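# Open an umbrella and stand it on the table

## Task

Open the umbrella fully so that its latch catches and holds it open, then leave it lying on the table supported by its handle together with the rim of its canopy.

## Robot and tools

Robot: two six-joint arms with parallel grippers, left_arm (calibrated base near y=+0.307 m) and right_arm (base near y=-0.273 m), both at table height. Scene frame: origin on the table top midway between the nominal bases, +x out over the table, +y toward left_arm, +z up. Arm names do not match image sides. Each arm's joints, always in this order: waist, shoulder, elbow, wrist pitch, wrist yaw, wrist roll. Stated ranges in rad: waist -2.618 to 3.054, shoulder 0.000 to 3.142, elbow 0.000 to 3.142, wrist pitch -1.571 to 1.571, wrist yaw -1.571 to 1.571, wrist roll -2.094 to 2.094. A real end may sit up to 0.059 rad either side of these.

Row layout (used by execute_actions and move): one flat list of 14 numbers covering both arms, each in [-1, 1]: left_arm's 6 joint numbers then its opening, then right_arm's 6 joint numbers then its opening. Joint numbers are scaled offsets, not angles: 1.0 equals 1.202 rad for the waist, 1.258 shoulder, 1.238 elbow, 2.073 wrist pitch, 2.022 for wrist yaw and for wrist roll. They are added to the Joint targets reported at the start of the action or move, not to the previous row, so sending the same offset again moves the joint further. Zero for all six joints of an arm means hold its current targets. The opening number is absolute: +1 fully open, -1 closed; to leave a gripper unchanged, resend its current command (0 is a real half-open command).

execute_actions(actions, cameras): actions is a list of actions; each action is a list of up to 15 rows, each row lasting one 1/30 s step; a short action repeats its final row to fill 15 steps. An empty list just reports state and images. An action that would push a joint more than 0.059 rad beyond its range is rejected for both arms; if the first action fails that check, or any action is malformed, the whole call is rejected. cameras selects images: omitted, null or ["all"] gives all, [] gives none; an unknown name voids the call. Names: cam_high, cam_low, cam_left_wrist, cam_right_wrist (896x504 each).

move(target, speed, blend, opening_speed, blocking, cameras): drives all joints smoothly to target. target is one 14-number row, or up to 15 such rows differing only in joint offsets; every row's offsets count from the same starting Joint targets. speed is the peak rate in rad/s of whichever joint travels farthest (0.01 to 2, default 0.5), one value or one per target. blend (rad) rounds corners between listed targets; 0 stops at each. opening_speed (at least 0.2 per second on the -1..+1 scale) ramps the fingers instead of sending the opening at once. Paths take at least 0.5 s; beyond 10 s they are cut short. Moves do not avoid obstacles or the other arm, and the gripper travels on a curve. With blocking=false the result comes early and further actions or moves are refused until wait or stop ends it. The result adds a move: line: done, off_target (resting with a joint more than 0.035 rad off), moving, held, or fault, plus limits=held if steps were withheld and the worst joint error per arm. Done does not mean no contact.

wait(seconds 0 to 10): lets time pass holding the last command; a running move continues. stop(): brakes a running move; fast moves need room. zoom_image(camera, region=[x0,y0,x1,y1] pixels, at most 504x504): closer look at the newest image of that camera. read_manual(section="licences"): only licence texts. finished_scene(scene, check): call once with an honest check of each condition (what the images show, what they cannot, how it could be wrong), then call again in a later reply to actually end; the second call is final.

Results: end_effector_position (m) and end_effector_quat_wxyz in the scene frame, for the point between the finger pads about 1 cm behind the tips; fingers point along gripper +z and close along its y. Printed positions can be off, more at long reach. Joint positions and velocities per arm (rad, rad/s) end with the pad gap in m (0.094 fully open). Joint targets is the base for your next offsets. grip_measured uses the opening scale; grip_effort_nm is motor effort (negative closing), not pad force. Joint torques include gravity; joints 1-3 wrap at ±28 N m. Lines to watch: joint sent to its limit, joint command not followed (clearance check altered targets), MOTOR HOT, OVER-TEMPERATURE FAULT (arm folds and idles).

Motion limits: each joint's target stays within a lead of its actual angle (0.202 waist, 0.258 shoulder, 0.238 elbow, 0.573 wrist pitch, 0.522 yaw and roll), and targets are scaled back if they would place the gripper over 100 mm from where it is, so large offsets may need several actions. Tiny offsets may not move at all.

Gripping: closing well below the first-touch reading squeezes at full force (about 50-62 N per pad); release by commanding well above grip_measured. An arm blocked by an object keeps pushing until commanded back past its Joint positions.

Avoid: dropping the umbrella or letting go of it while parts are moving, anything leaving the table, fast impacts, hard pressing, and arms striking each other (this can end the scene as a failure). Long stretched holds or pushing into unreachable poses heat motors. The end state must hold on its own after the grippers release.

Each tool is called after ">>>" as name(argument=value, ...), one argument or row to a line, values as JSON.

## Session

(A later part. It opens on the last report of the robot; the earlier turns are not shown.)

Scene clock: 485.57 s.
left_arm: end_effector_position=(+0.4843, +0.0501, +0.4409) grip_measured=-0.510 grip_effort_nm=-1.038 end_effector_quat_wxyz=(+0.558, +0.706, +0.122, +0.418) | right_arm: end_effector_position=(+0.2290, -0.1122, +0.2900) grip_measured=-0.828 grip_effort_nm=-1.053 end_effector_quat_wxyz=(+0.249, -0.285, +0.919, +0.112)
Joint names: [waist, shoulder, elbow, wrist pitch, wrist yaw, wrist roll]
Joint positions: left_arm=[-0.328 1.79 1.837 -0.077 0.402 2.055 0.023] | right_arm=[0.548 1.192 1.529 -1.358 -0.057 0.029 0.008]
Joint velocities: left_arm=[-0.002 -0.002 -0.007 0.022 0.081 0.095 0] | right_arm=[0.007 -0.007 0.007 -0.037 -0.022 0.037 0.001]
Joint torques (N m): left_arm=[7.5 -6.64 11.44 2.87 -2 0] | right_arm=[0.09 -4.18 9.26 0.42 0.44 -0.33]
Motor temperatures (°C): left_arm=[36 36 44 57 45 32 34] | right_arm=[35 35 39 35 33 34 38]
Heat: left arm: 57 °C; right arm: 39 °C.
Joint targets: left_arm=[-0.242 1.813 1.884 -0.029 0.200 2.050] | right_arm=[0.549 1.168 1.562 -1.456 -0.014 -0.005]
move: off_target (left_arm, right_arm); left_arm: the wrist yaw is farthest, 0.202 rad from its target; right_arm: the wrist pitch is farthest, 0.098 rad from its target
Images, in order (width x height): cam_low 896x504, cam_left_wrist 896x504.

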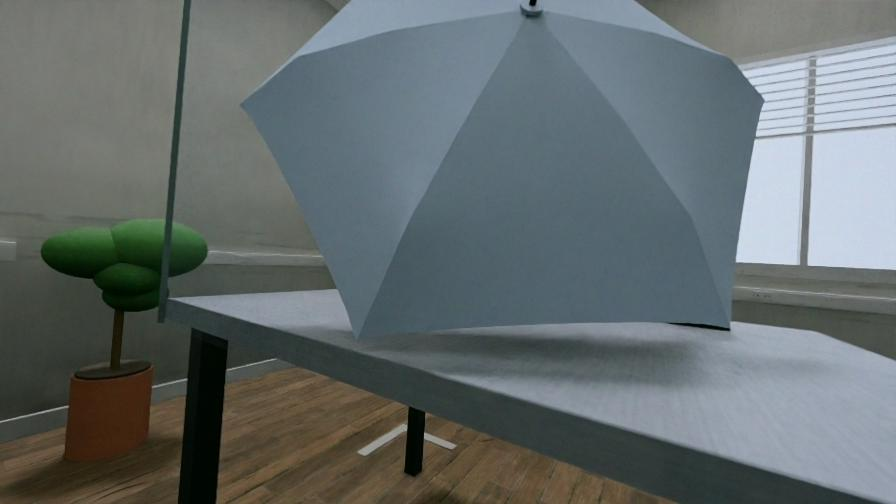

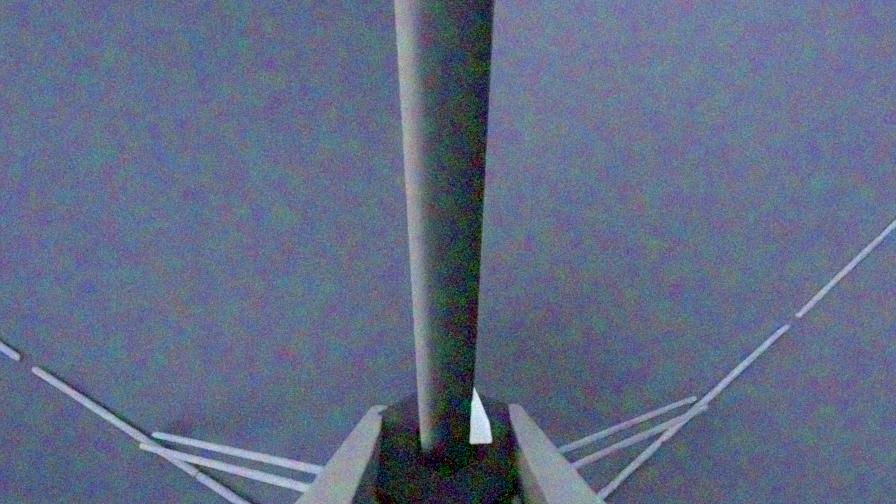

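>>> move(
  target=[-0.069,-0.0103,-0.0178,-0.0159,0.0989,0.0,-1,0,0,0,0,0,0,-1],
  speed=0.12,
  cameras=["cam_high", "cam_low", "cam_left_wrist"],
)

Scene clock: 564.90 s.
left_arm: end_effector_position=(+0.4773, +0.0420, +0.4381) grip_measured=-0.510 grip_effort_nm=-1.038 end_effector_quat_wxyz=(+0.566, +0.713, +0.106, +0.401) | right_arm: end_effector_position=(+0.2236, -0.1179, +0.2854) grip_measured=-0.828 grip_effort_nm=-1.053 end_effector_quat_wxyz=(+0.234, -0.285, +0.924, +0.103)
Joint names: [waist, shoulder, elbow, wrist pitch, wrist yaw, wrist roll]
Joint positions: left_arm=[-0.334 1.79 1.837 -0.09 0.446 2.058 0.023] | right_arm=[0.548 1.192 1.529 -1.394 -0.048 0.029 0.008]
Joint velocities: left_arm=[-0.007 0.007 -0.012 0.066 0.022 -0.022 0] | right_arm=[0.002 0.022 -0.007 0.007 0.022 -0.007 0.001]
Joint torques (N m): left_arm=[0.76 -7.56 9.57 2.65 -0.45 -0.04] | right_arm=[0.09 -4.07 9.2 0.7 0.36 -0.31]
Motor temperatures (°C): left_arm=[37 38 49 61 46 31 34] | right_arm=[34 35 38 34 33 34 38]
Heat: left arm: 61 °C; right arm: 38 °C.
Joint targets: left_arm=[-0.325 1.800 1.862 -0.063 0.400 2.050] | right_arm=[0.549 1.168 1.562 -1.455 -0.014 -0.005]
move: off_target (left_arm, right_arm); left_arm: the wrist yaw is farthest, 0.046 rad from its target; right_arm: the wrist pitch is farthest, 0.062 rad from its target
Images, in order (width x height): cam_high 896x504, cam_low 896x504, cam_left_wrist 896x504.

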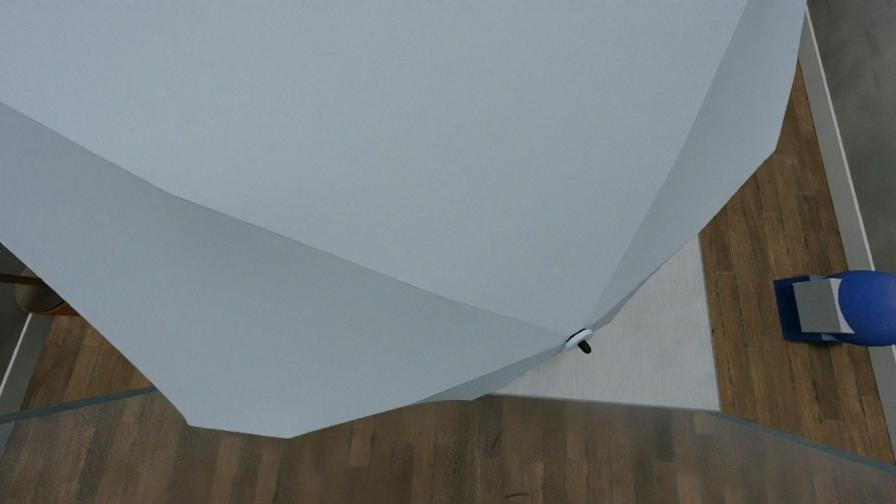

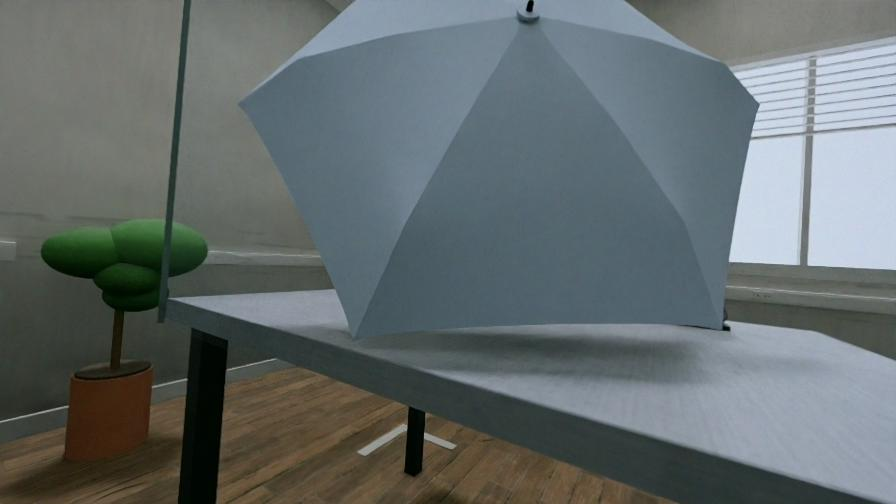

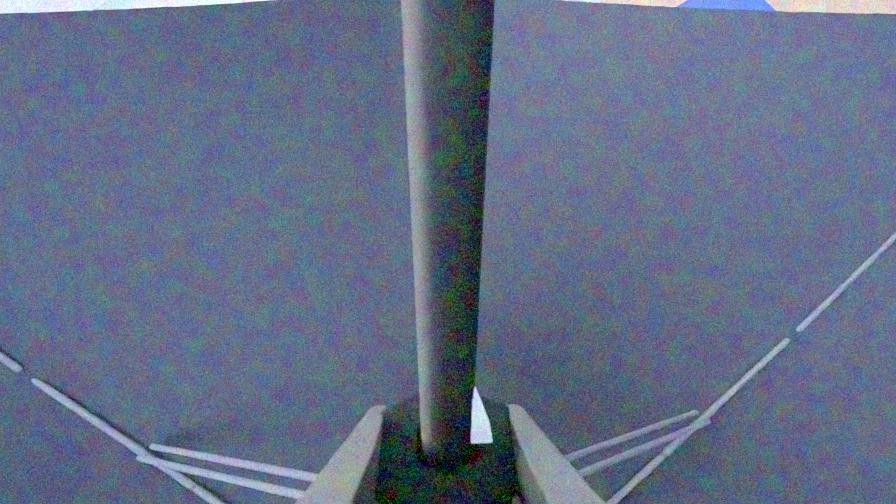

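>>> move(
  target=[
    [0.0474,0.0904,0.0755,0.0068,0.1087,0.0054,-1,0.1922,0.0448,-0.0347,0.0486,0.0734,0.1783,-1],
    [0.0793,0.1808,0.1611,0.0064,0.1966,0.0119,-1,0.3328,0.1222,-0.0248,0.0620,0.1433,0.3170,-1],
  ],
  speed=0.25,
  blend=0.03,
  cameras=["cam_high", "cam_low", "cam_left_wrist"],
)

Scene clock: 704.67 s.
left_arm: end_effector_position=(+0.4995, +0.0315, +0.4216) grip_measured=-0.510 grip_effort_nm=-1.033 end_effector_quat_wxyz=(+0.620, +0.713, -0.001, +0.328) | right_arm: end_effector_position=(+0.2128, -0.0538, +0.2669) grip_measured=-0.829 grip_effort_nm=-1.057 end_effector_quat_wxyz=(+0.247, -0.153, +0.954, +0.077)
Joint names: [waist, shoulder, elbow, wrist pitch, wrist yaw, wrist roll]
Joint positions: left_arm=[-0.245 2 2.03 -0.055 0.814 2.077 0.023] | right_arm=[0.939 1.318 1.529 -1.322 0.262 0.625 0.008]
Joint velocities: left_arm=[-0.007 0.002 -0.002 0.022 -0.022 0.037 0] | right_arm=[-0.002 0.002 -0.002 -0.022 -0.007 0.007 0]
Joint torques (N m): left_arm=[1.31 -7.87 10 2.25 -0.16 0.02] | right_arm=[0.98 -3.19 6.68 1.1 0.31 0.13]
Motor temperatures (°C): left_arm=[35 39 48 58 37 31 35] | right_arm=[34 34 38 34 33 34 38]
Heat: left arm: 58 °C; right arm: 38 °C.
Joint targets: left_arm=[-0.230 2.028 2.061 -0.049 0.797 2.074] | right_arm=[0.949 1.322 1.532 -1.327 0.276 0.637]
move: done
Images, in order (width x height): cam_high 896x504, cam_low 896x504, cam_left_wrist 896x504.

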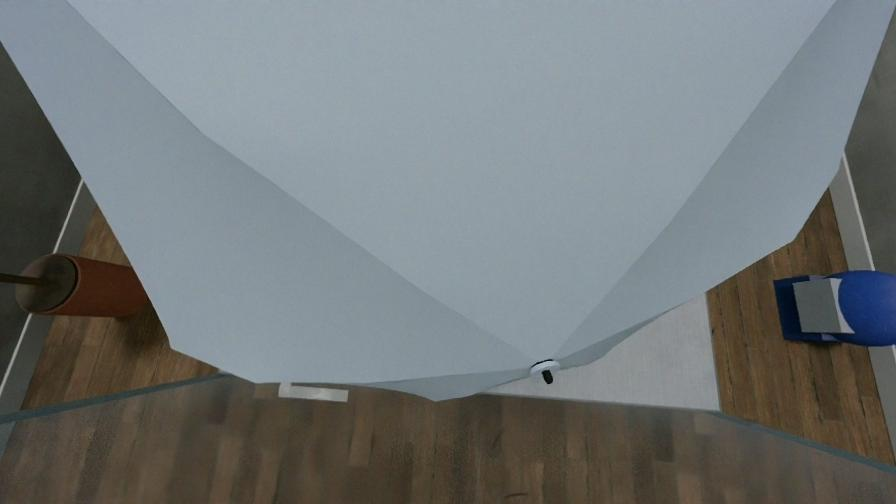

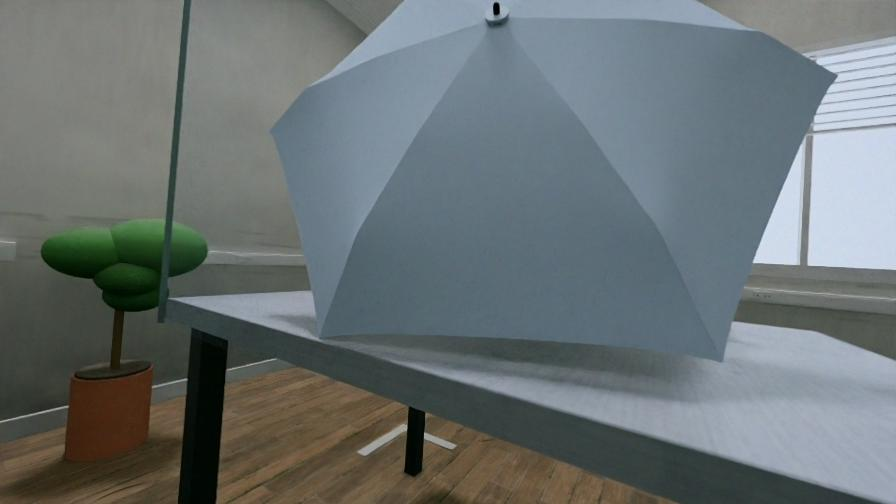

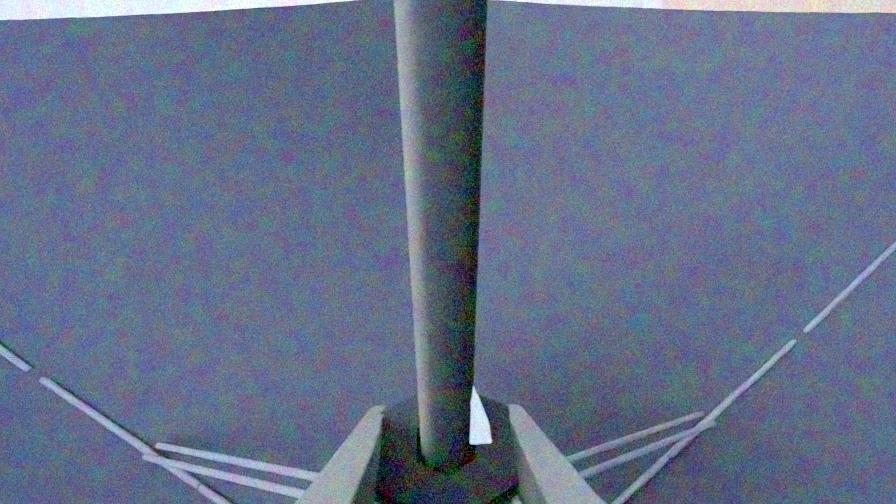

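>>> move(
  target=[
    [0.0188,0.0913,0.0999,-0.0106,0.0802,0.0079,-1,0.1007,0.1078,0.0490,-0.0034,0.0507,0.1250,-1],
    [0.0271,0.1810,0.2063,-0.0303,0.1537,0.0099,-1,0.1718,0.2370,0.1384,-0.0236,0.0852,0.2403,-1],
  ],
  speed=0.25,
  blend=0.03,
  cameras=["cam_high", "cam_low", "cam_left_wrist", "cam_right_wrist"],
)

Scene clock: 710.73 s.
left_arm: end_effector_position=(+0.5043, +0.0222, +0.4079) grip_measured=-0.510 grip_effort_nm=-1.028 end_effector_quat_wxyz=(+0.659, +0.698, -0.111, +0.259) | right_arm: end_effector_position=(+0.2126, +0.0139, +0.2373) grip_measured=-0.829 grip_effort_nm=-1.057 end_effector_quat_wxyz=(+0.265, -0.022, +0.963, +0.037)
Joint names: [waist, shoulder, elbow, wrist pitch, wrist yaw, wrist roll]
Joint positions: left_arm=[-0.204 2.219 2.294 -0.069 1.125 2.097 0.023] | right_arm=[1.143 1.607 1.668 -1.34 0.462 1.095 0.008]
Joint velocities: left_arm=[0.002 -0.017 0.022 -0.037 -0.007 -0.022 0.001] | right_arm=[-0.012 0.017 -0.002 -0.007 -0.051 0.022 0]
Joint torques (N m): left_arm=[0.55 -8.62 9.11 1.53 -0.16 0.02] | right_arm=[1.26 -4.98 9.7 0.53 0.12 0.26]
Motor temperatures (°C): left_arm=[35 38 47 58 37 31 35] | right_arm=[34 34 38 34 33 34 38]
Heat: left arm: 58 °C; right arm: 38 °C.
Joint targets: left_arm=[-0.198 2.255 2.317 -0.112 1.108 2.094] | right_arm=[1.156 1.620 1.703 -1.376 0.448 1.123]
move: off_target (left_arm, right_arm); left_arm: the wrist pitch is farthest, 0.043 rad from its target; right_arm: the wrist pitch is farthest, 0.036 rad from its target

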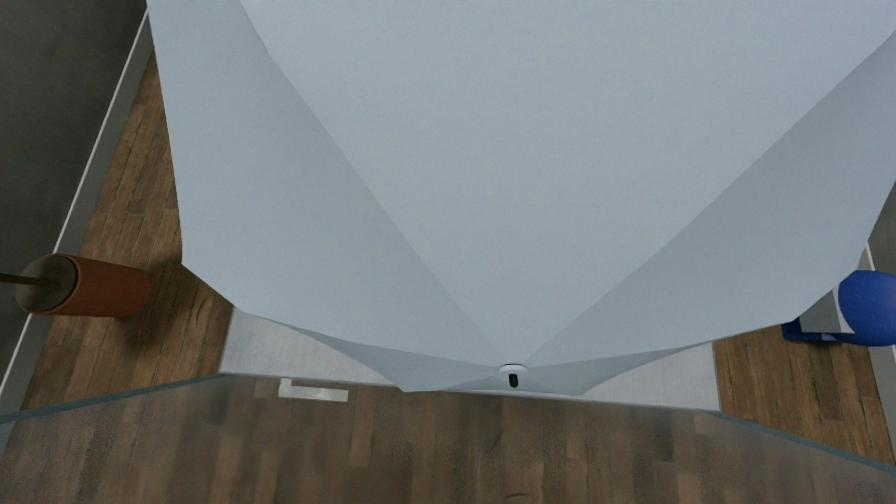

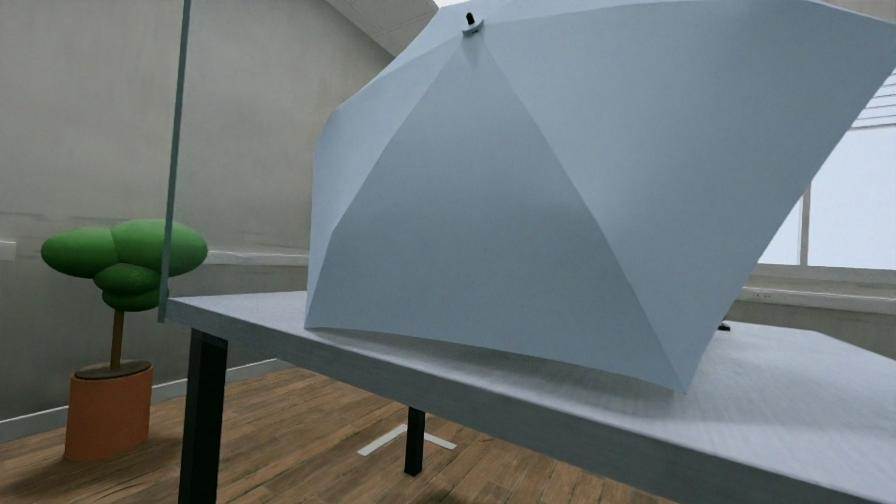

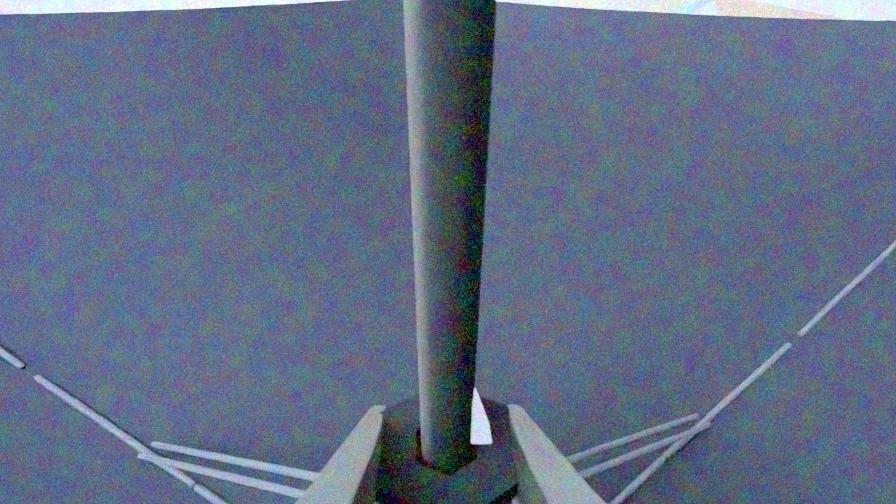

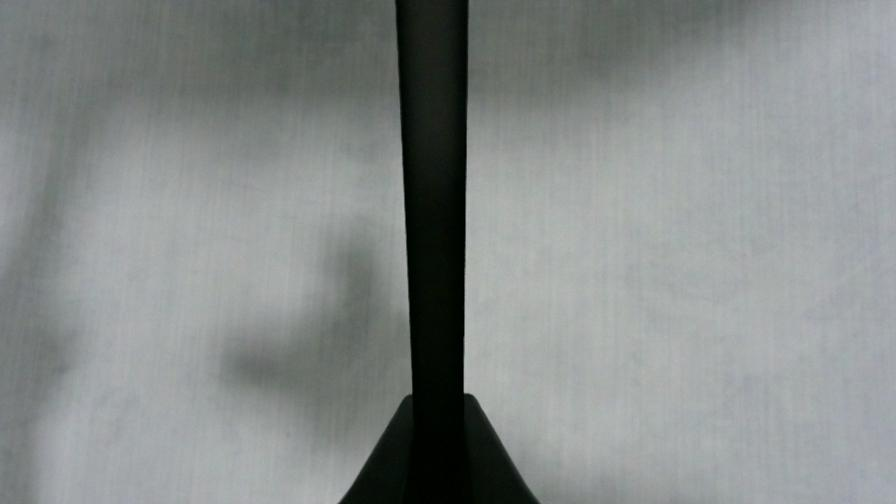

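>>> zoom_image(
  camera="cam_low",
  region=[280, 280, 784, 460],
)

Scaled by 1.000.

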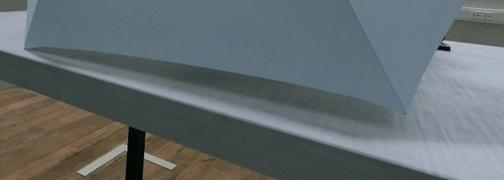

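>>> move(
  target=[-0.0241,-0.2317,-0.2947,0.0658,-0.0148,0.0,-1,0.1686,-0.0119,0.0221,-0.0677,0.0318,0.1035,-1],
  speed=0.2,
  cameras=["cam_high", "cam_low"],
)

Scene clock: 768.10 s.
left_arm: end_effector_position=(+0.4524, +0.0200, +0.4099) grip_measured=-0.510 grip_effort_nm=-1.038 end_effector_quat_wxyz=(+0.663, +0.700, -0.117, +0.239) | right_arm: end_effector_position=(+0.1566, +0.0174, +0.2439) grip_measured=-0.829 grip_effort_nm=-1.072 end_effector_quat_wxyz=(+0.267, -0.015, +0.963, +0.036)
Joint names: [waist, shoulder, elbow, wrist pitch, wrist yaw, wrist roll]
Joint positions: left_arm=[-0.229 1.995 1.966 0.012 1.136 2.097 0.023] | right_arm=[1.339 1.607 1.701 -1.481 0.515 1.325 0.008]
Joint velocities: left_arm=[-0.012 -0.022 0.007 0.022 0.051 -0.022 0] | right_arm=[0.002 -0.012 0.012 -0.022 0.051 0.007 0]
Joint torques (N m): left_arm=[0.24 -12.1 6.28 2.09 -0.55 0.01] | right_arm=[1.84 -5.85 8.94 0.37 0.28 0.09]
Motor temperatures (°C): left_arm=[35 38 45 51 35 31 35] | right_arm=[34 35 40 33 33 34 38]
Heat: left arm: 51 °C; right arm: 40 °C.
Joint targets: left_arm=[-0.226 1.964 1.952 0.024 1.079 2.094] | right_arm=[1.358 1.605 1.730 -1.516 0.512 1.332]
move: off_target (left_arm, right_arm); left_arm: the wrist yaw is farthest, 0.058 rad from its target; right_arm: the wrist pitch is farthest, 0.036 rad from its target
Images, in order (width x height): cam_high 896x504, cam_low 896x504.

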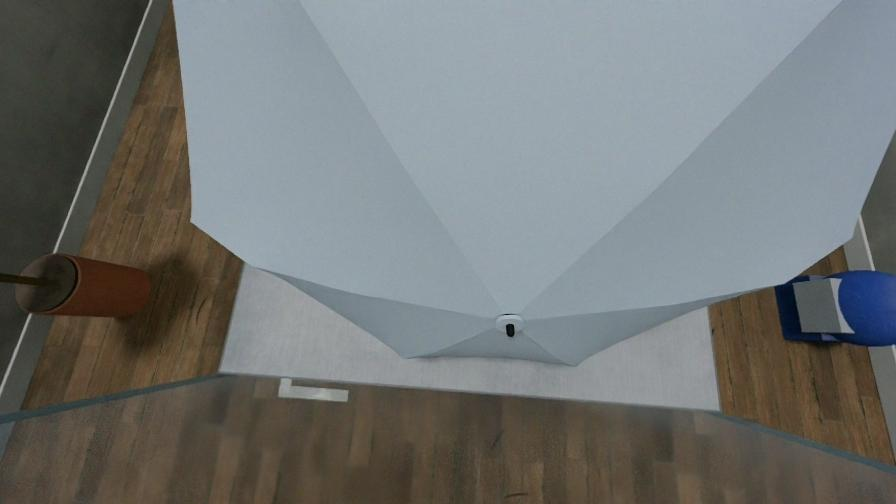

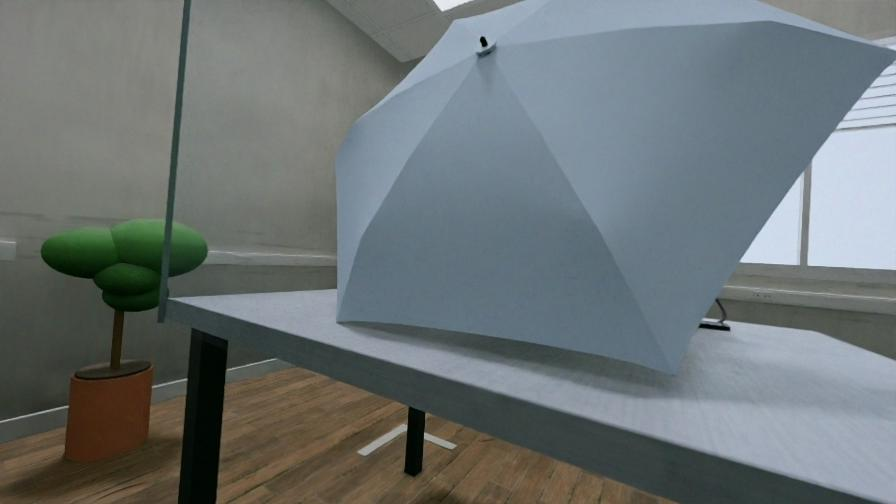

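>>> zoom_image(
  camera="cam_low",
  region=[300, 280, 760, 440],
)

Scaled by 1.096 from the camera's 896x504 image, which has a finer 1280x720 frame.

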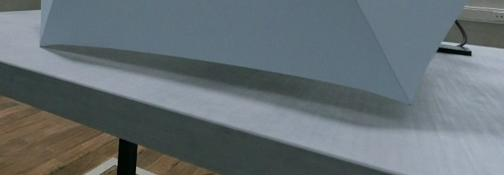

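>>> move(
  target=[0,-0.0072,-0.0541,0.0246,0,0.0,-1,0,0,0,0,0,0,-1],
  speed=0.1,
  cameras=["cam_low"],
)

Scene clock: 777.13 s.
left_arm: end_effector_position=(+0.4512, +0.0214, +0.4084) grip_measured=-0.510 grip_effort_nm=-1.038 end_effector_quat_wxyz=(+0.663, +0.694, -0.121, +0.254) | right_arm: end_effector_position=(+0.1552, +0.0157, +0.2434) grip_measured=-0.829 grip_effort_nm=-1.062 end_effector_quat_wxyz=(+0.266, -0.018, +0.963, +0.031)
Joint names: [waist, shoulder, elbow, wrist pitch, wrist yaw, wrist roll]
Joint positions: left_arm=[-0.229 1.972 1.908 0.081 1.122 2.094 0.023] | right_arm=[1.343 1.607 1.701 -1.491 0.515 1.325 0.008]
Joint velocities: left_arm=[-0.022 0.002 -0.017 -0.081 -0.037 0.007 -0.001] | right_arm=[-0.012 0.027 -0.007 -0.022 -0.11 -0.051 0.001]
Joint torques (N m): left_arm=[0.24 -10.92 5.61 1.91 -0.43 0.07] | right_arm=[1.51 -5.79 8.92 0.44 0.31 0.08]
Motor temperatures (°C): left_arm=[35 39 45 52 35 31 35] | right_arm=[34 35 40 33 33 34 38]
Heat: left arm: 52 °C; right arm: 40 °C.
Joint targets: left_arm=[-0.226 1.955 1.885 0.075 1.079 2.094] | right_arm=[1.358 1.605 1.730 -1.516 0.512 1.332]
move: off_target (left_arm); left_arm: the wrist yaw is farthest, 0.043 rad from its target
Images, in order (width x height): cam_low 896x504.

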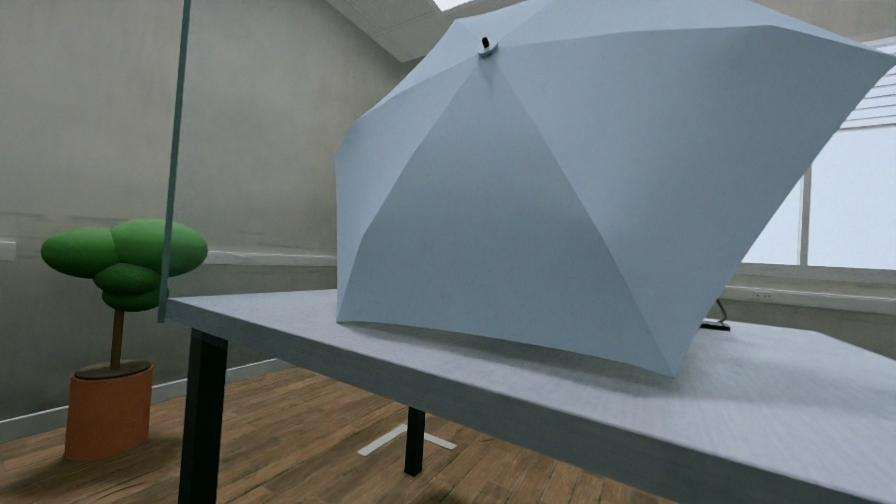

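>>> execute_actions(
  actions=[],
)

Scene clock: 791.13 s.
left_arm: end_effector_position=(+0.4513, +0.0214, +0.4083) grip_measured=-0.510 grip_effort_nm=-1.038 end_effector_quat_wxyz=(+0.663, +0.694, -0.121, +0.254) | right_arm: end_effector_position=(+0.1552, +0.0157, +0.2434) grip_measured=-0.829 grip_effort_nm=-1.057 end_effector_quat_wxyz=(+0.266, -0.018, +0.963, +0.031)
Joint names: [waist, shoulder, elbow, wrist pitch, wrist yaw, wrist roll]
Joint positions: left_arm=[-0.229 1.972 1.908 0.081 1.122 2.094 0.023] | right_arm=[1.343 1.607 1.701 -1.491 0.515 1.325 0.008]
Joint velocities: left_arm=[-0.007 0.002 0.012 -0.022 0.022 -0.051 0] | right_arm=[0.002 -0.002 0.002 -0.007 -0.081 0.007 0]
Joint torques (N m): left_arm=[0.25 -10.96 5.63 1.91 -0.43 0.05] | right_arm=[1.5 -5.85 8.91 0.45 0.28 0.09]
Motor temperatures (°C): left_arm=[35 39 44 53 35 31 35] | right_arm=[34 36 40 33 33 34 38]
Heat: left arm: 53 °C; right arm: 40 °C.
Joint targets: left_arm=[-0.226 1.955 1.885 0.075 1.079 2.094] | right_arm=[1.358 1.605 1.730 -1.516 0.512 1.332]
Tool commands: left_gripper/opening=-1.0 right_gripper/opening=-1.0

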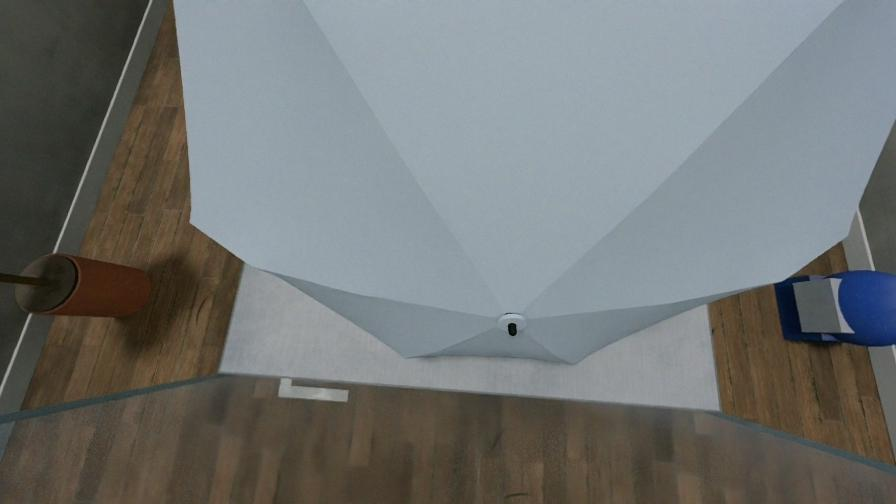

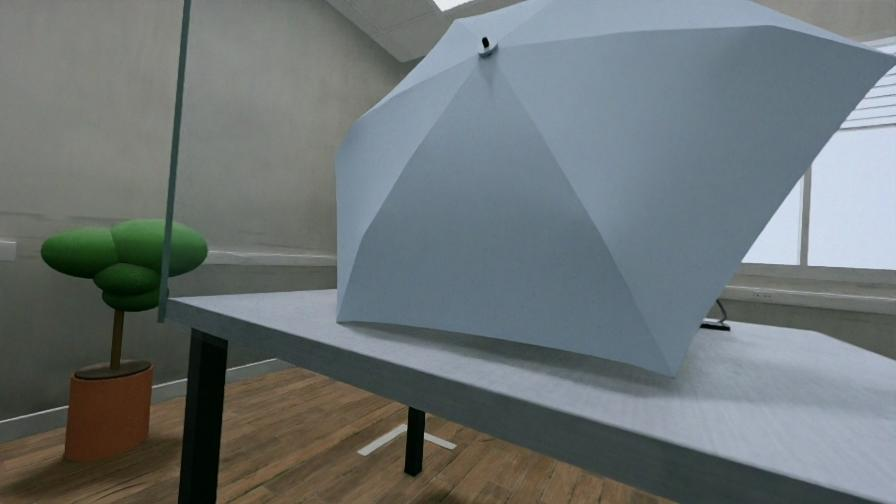

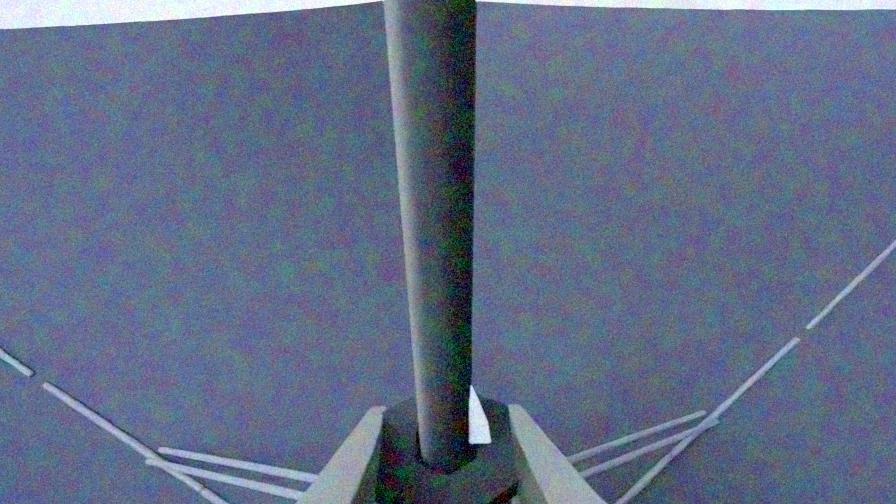

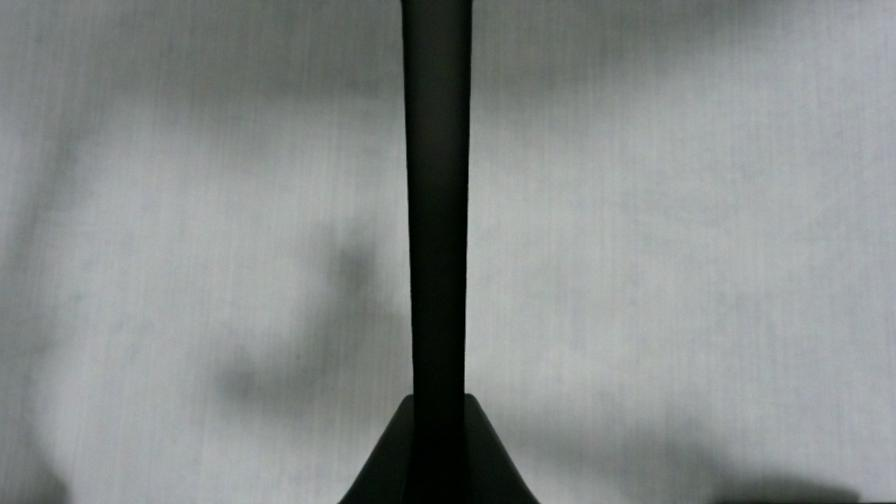

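>>> zoom_image(
  camera="cam_low",
  region=[560, 280, 760, 400],
)

>>> zoom_image(
  camera="cam_low",
  region=[280, 260, 480, 380],
)

Scaled by 2.520 from the camera's 896x504 image, which has a finer 1280x720 frame.

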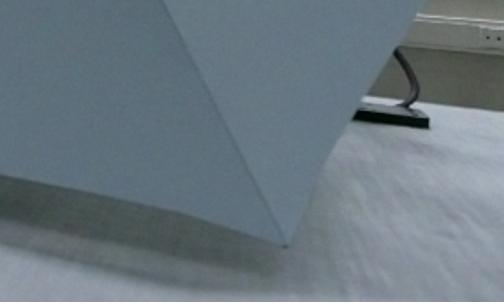

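Scaled by 2.520 from the camera's 896x504 image, which has a finer 1280x720 frame.

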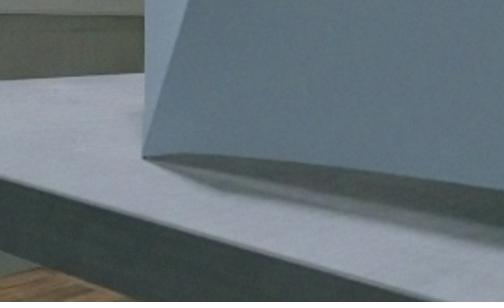

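>>> move(
  target=[0, 0, 0, 0, 0.02, 0, -1, 0, 0, 0, 0, 0, 0, -1],
  speed=0.2,
  cameras=["cam_left_wrist"],
)

>>> move(
  target=[0, 0, 0, 0, 0, 0, -0.05, 0, 0, 0, 0, 0, 0, -1],
  speed=0.2,
  opening_speed=0.5,
)

Scene clock: 806.40 s.
left_arm: end_effector_position=(+0.4499, +0.0211, +0.4083) grip_measured=-0.510 grip_effort_nm=-1.043 end_effector_quat_wxyz=(+0.664, +0.694, -0.123, +0.252) | right_arm: end_effector_position=(+0.1542, +0.0154, +0.2431) grip_measured=-0.829 grip_effort_nm=-1.062 end_effector_quat_wxyz=(+0.264, -0.019, +0.964, +0.031)
Joint names: [waist, shoulder, elbow, wrist pitch, wrist yaw, wrist roll]
Joint positions: left_arm=[-0.229 1.972 1.908 0.082 1.13 2.094 0.023] | right_arm=[1.345 1.607 1.701 -1.494 0.512 1.326 0.008]
Joint velocities: left_arm=[0.012 -0.007 -0.002 -0.066 -0.007 0.007 0] | right_arm=[0.007 -0.002 -0.012 0.022 0.051 -0.022 -0.001]
Joint torques (N m): left_arm=[0.25 -10.96 5.65 1.9 -0.11 0.05] | right_arm=[1.31 -5.85 8.92 0.45 0.31 0.06]
Motor temperatures (°C): left_arm=[35 39 44 52 35 31 35] | right_arm=[34 36 40 33 33 34 38]
Heat: left arm: 52 °C; right arm: 40 °C.
Joint targets: left_arm=[-0.226 1.955 1.885 0.076 1.119 2.094] | right_arm=[1.358 1.605 1.730 -1.516 0.512 1.332]
move: done
Images, in order (width x height): cam_left_wrist 896x504.

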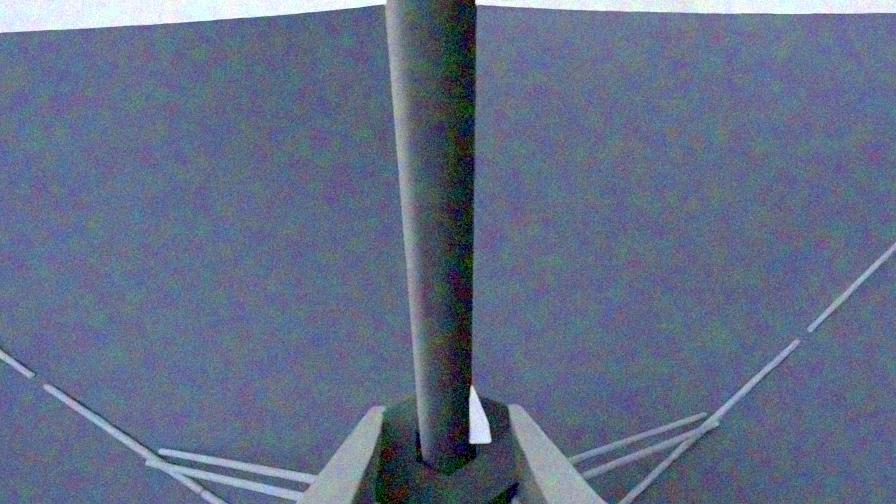

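Scene clock: 808.50 s.
left_arm: end_effector_position=(+0.4510, +0.0213, +0.4071) grip_measured=-0.051 grip_effort_nm=0.061 end_effector_quat_wxyz=(+0.663, +0.694, -0.122, +0.253) | right_arm: end_effector_position=(+0.1495, +0.0142, +0.2414) grip_measured=-0.829 grip_effort_nm=-1.057 end_effector_quat_wxyz=(+0.256, -0.025, +0.966, +0.027)
Joint names: [waist, shoulder, elbow, wrist pitch, wrist yaw, wrist roll]
Joint positions: left_arm=[-0.229 1.972 1.904 0.084 1.125 2.095 0.045] | right_arm=[1.352 1.607 1.701 -1.506 0.497 1.326 0.008]
Joint velocities: left_arm=[-0.007 0.002 -0.002 -0.022 -0.066 0.007 0.001] | right_arm=[-0.002 0.012 -0.002 0.066 -0.007 -0.051 0]
Joint torques (N m): left_arm=[0.25 -10.95 5.96 1.88 -0.06 0.04] | right_arm=[0.64 -5.79 8.9 0.55 0.47 0.08]
Motor temperatures (°C): left_arm=[35 39 44 52 35 31 35] | right_arm=[34 36 40 33 33 34 38]
Heat: left arm: 52 °C; right arm: 40 °C.
Joint targets: left_arm=[-0.226 1.955 1.885 0.075 1.119 2.094] | right_arm=[1.358 1.605 1.730 -1.516 0.512 1.331]
move: done

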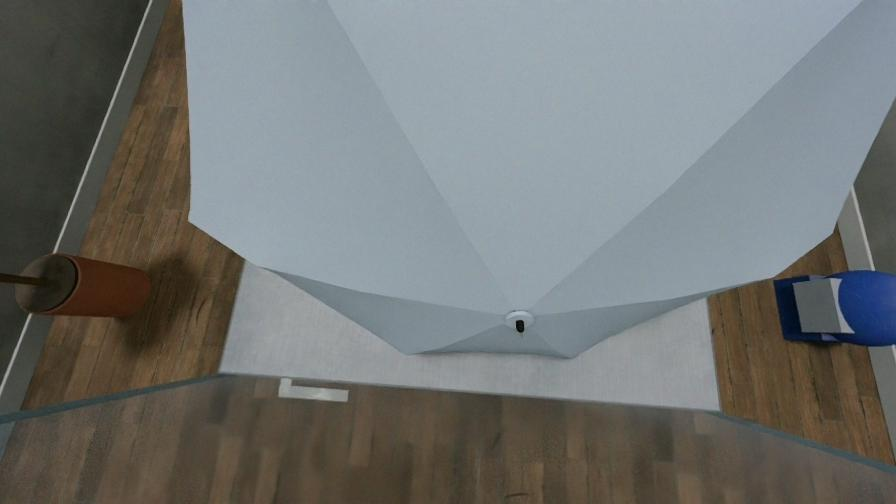

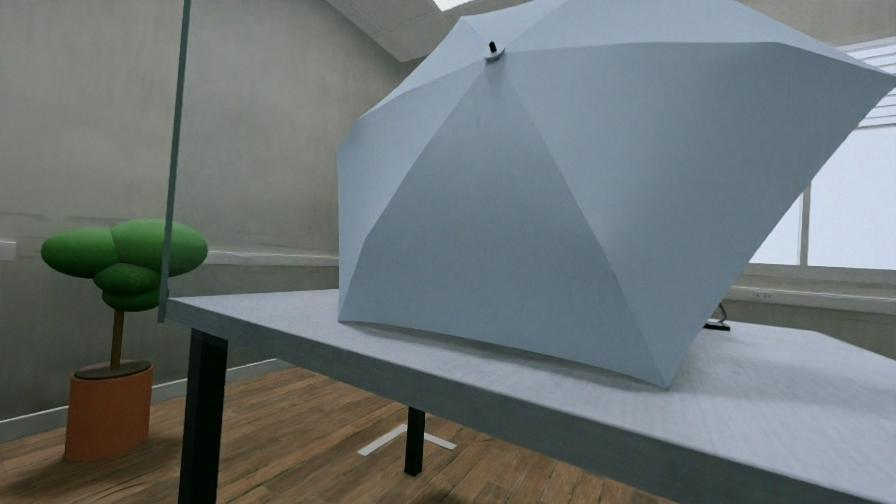

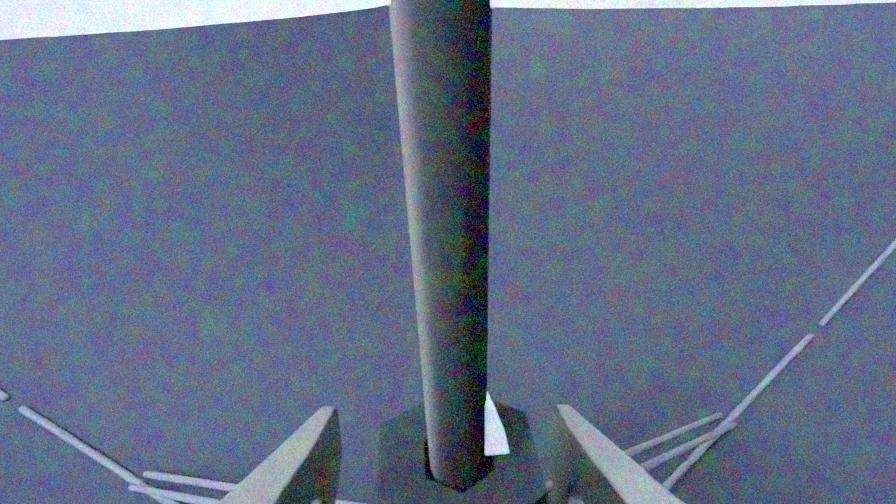

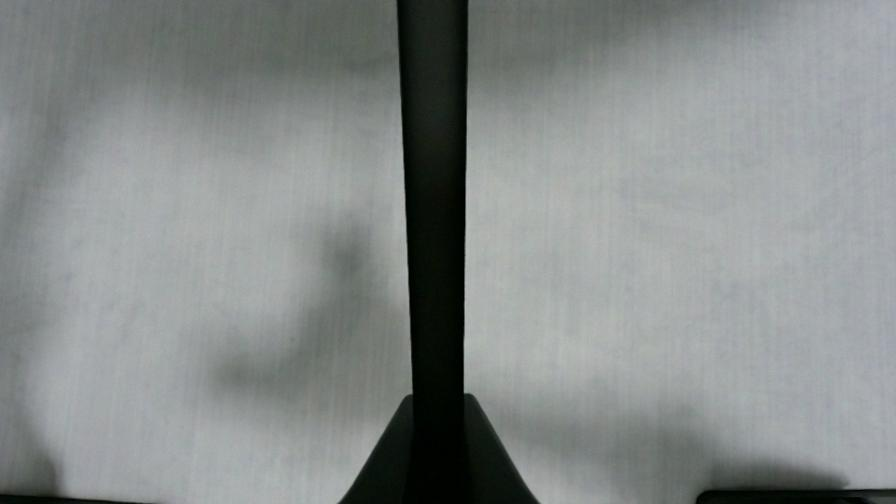

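>>> move(
  target=[0.1843, -0.1102, -0.1569, 0.0346, 0.1114, -0.0082, -0.05, 0, 0, 0, 0, 0, 0, -1],
  speed=0.2,
)

Scene clock: 822.27 s.
left_arm: end_effector_position=(+0.4360, +0.1183, +0.4028) grip_measured=-0.051 grip_effort_nm=0.056 end_effector_quat_wxyz=(+0.661, +0.695, -0.120, +0.256) | right_arm: end_effector_position=(+0.1495, +0.0142, +0.2414) grip_measured=-0.829 grip_effort_nm=-1.057 end_effector_quat_wxyz=(+0.256, -0.025, +0.966, +0.027)
Joint names: [waist, shoulder, elbow, wrist pitch, wrist yaw, wrist roll]
Joint positions: left_arm=[-0.009 1.843 1.711 0.155 1.337 2.09 0.045] | right_arm=[1.352 1.607 1.701 -1.506 0.497 1.326 0.008]
Joint velocities: left_arm=[0.002 -0.007 -0.007 0.007 -0.037 -0.11 0.002] | right_arm=[-0.002 -0.007 -0.032 -0.051 0.051 0.007 -0.001]
Joint torques (N m): left_arm=[0.43 -10.61 5.78 1.73 0.07 -0.08] | right_arm=[0.61 -5.78 8.91 0.55 0.47 0.06]
Motor temperatures (°C): left_arm=[35 39 45 52 35 31 34] | right_arm=[34 36 40 33 33 34 38]
Heat: left arm: 52 °C; right arm: 40 °C.
Joint targets: left_arm=[-0.005 1.816 1.691 0.147 1.344 2.078] | right_arm=[1.358 1.605 1.730 -1.516 0.512 1.331]
move: done

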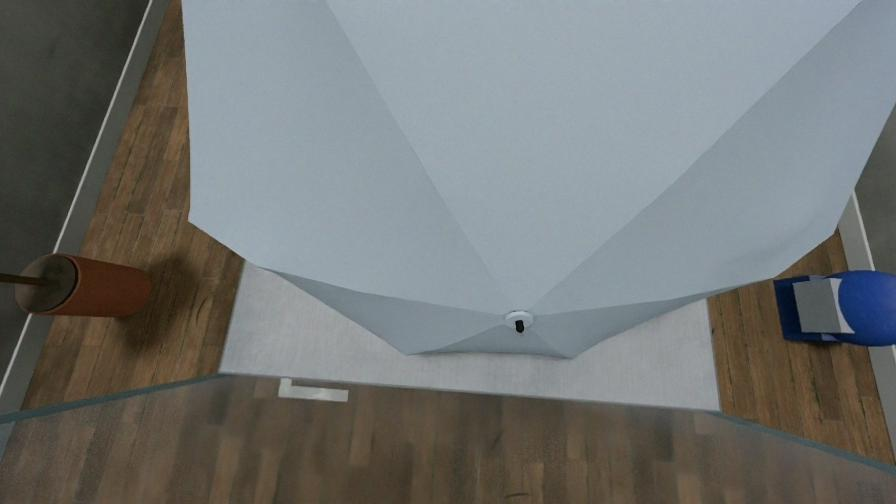

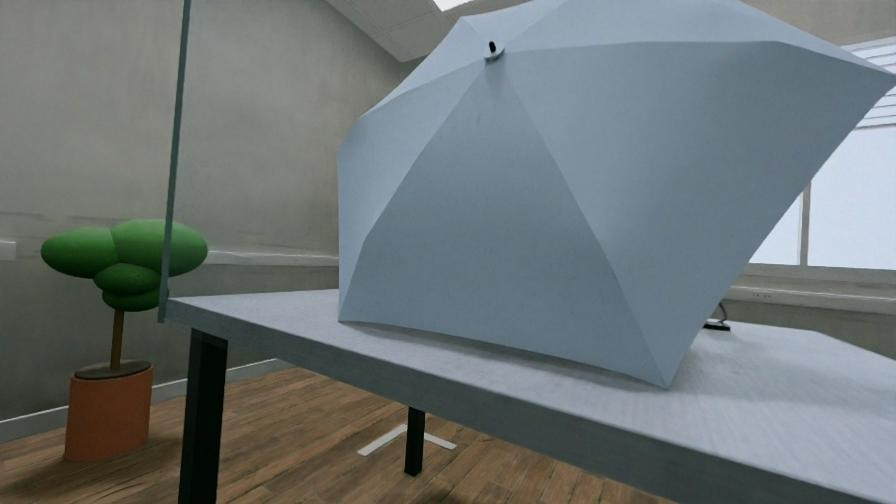

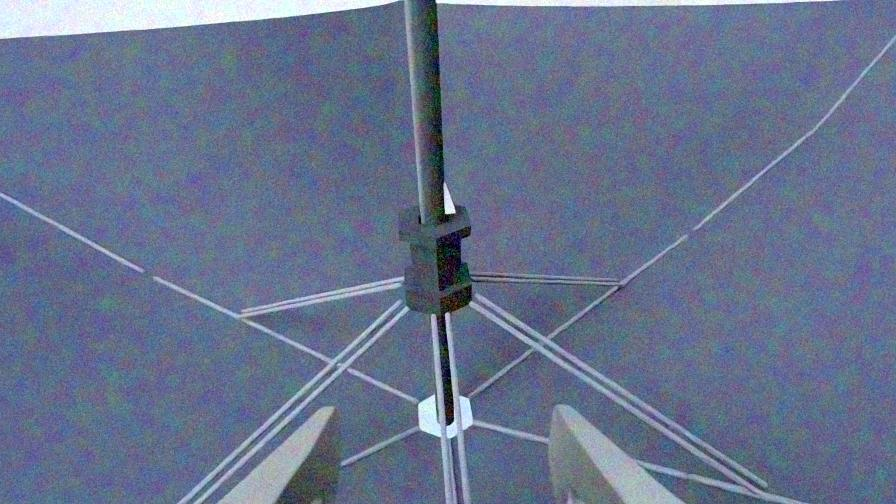

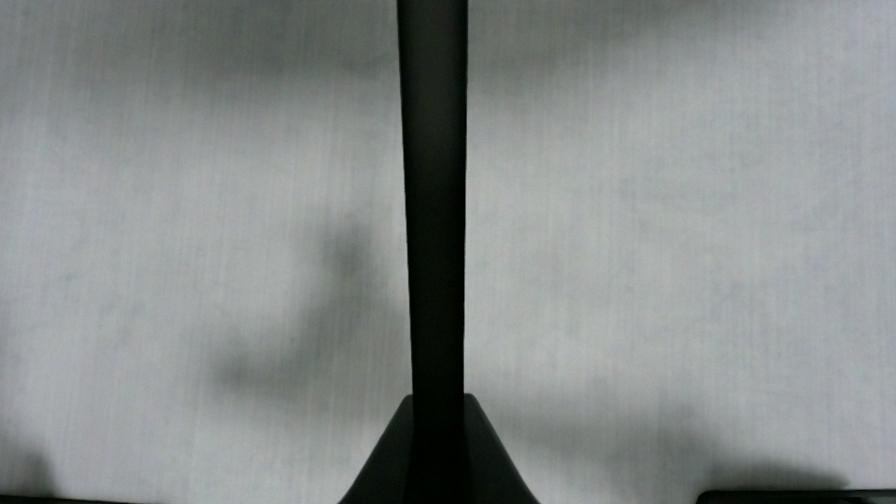

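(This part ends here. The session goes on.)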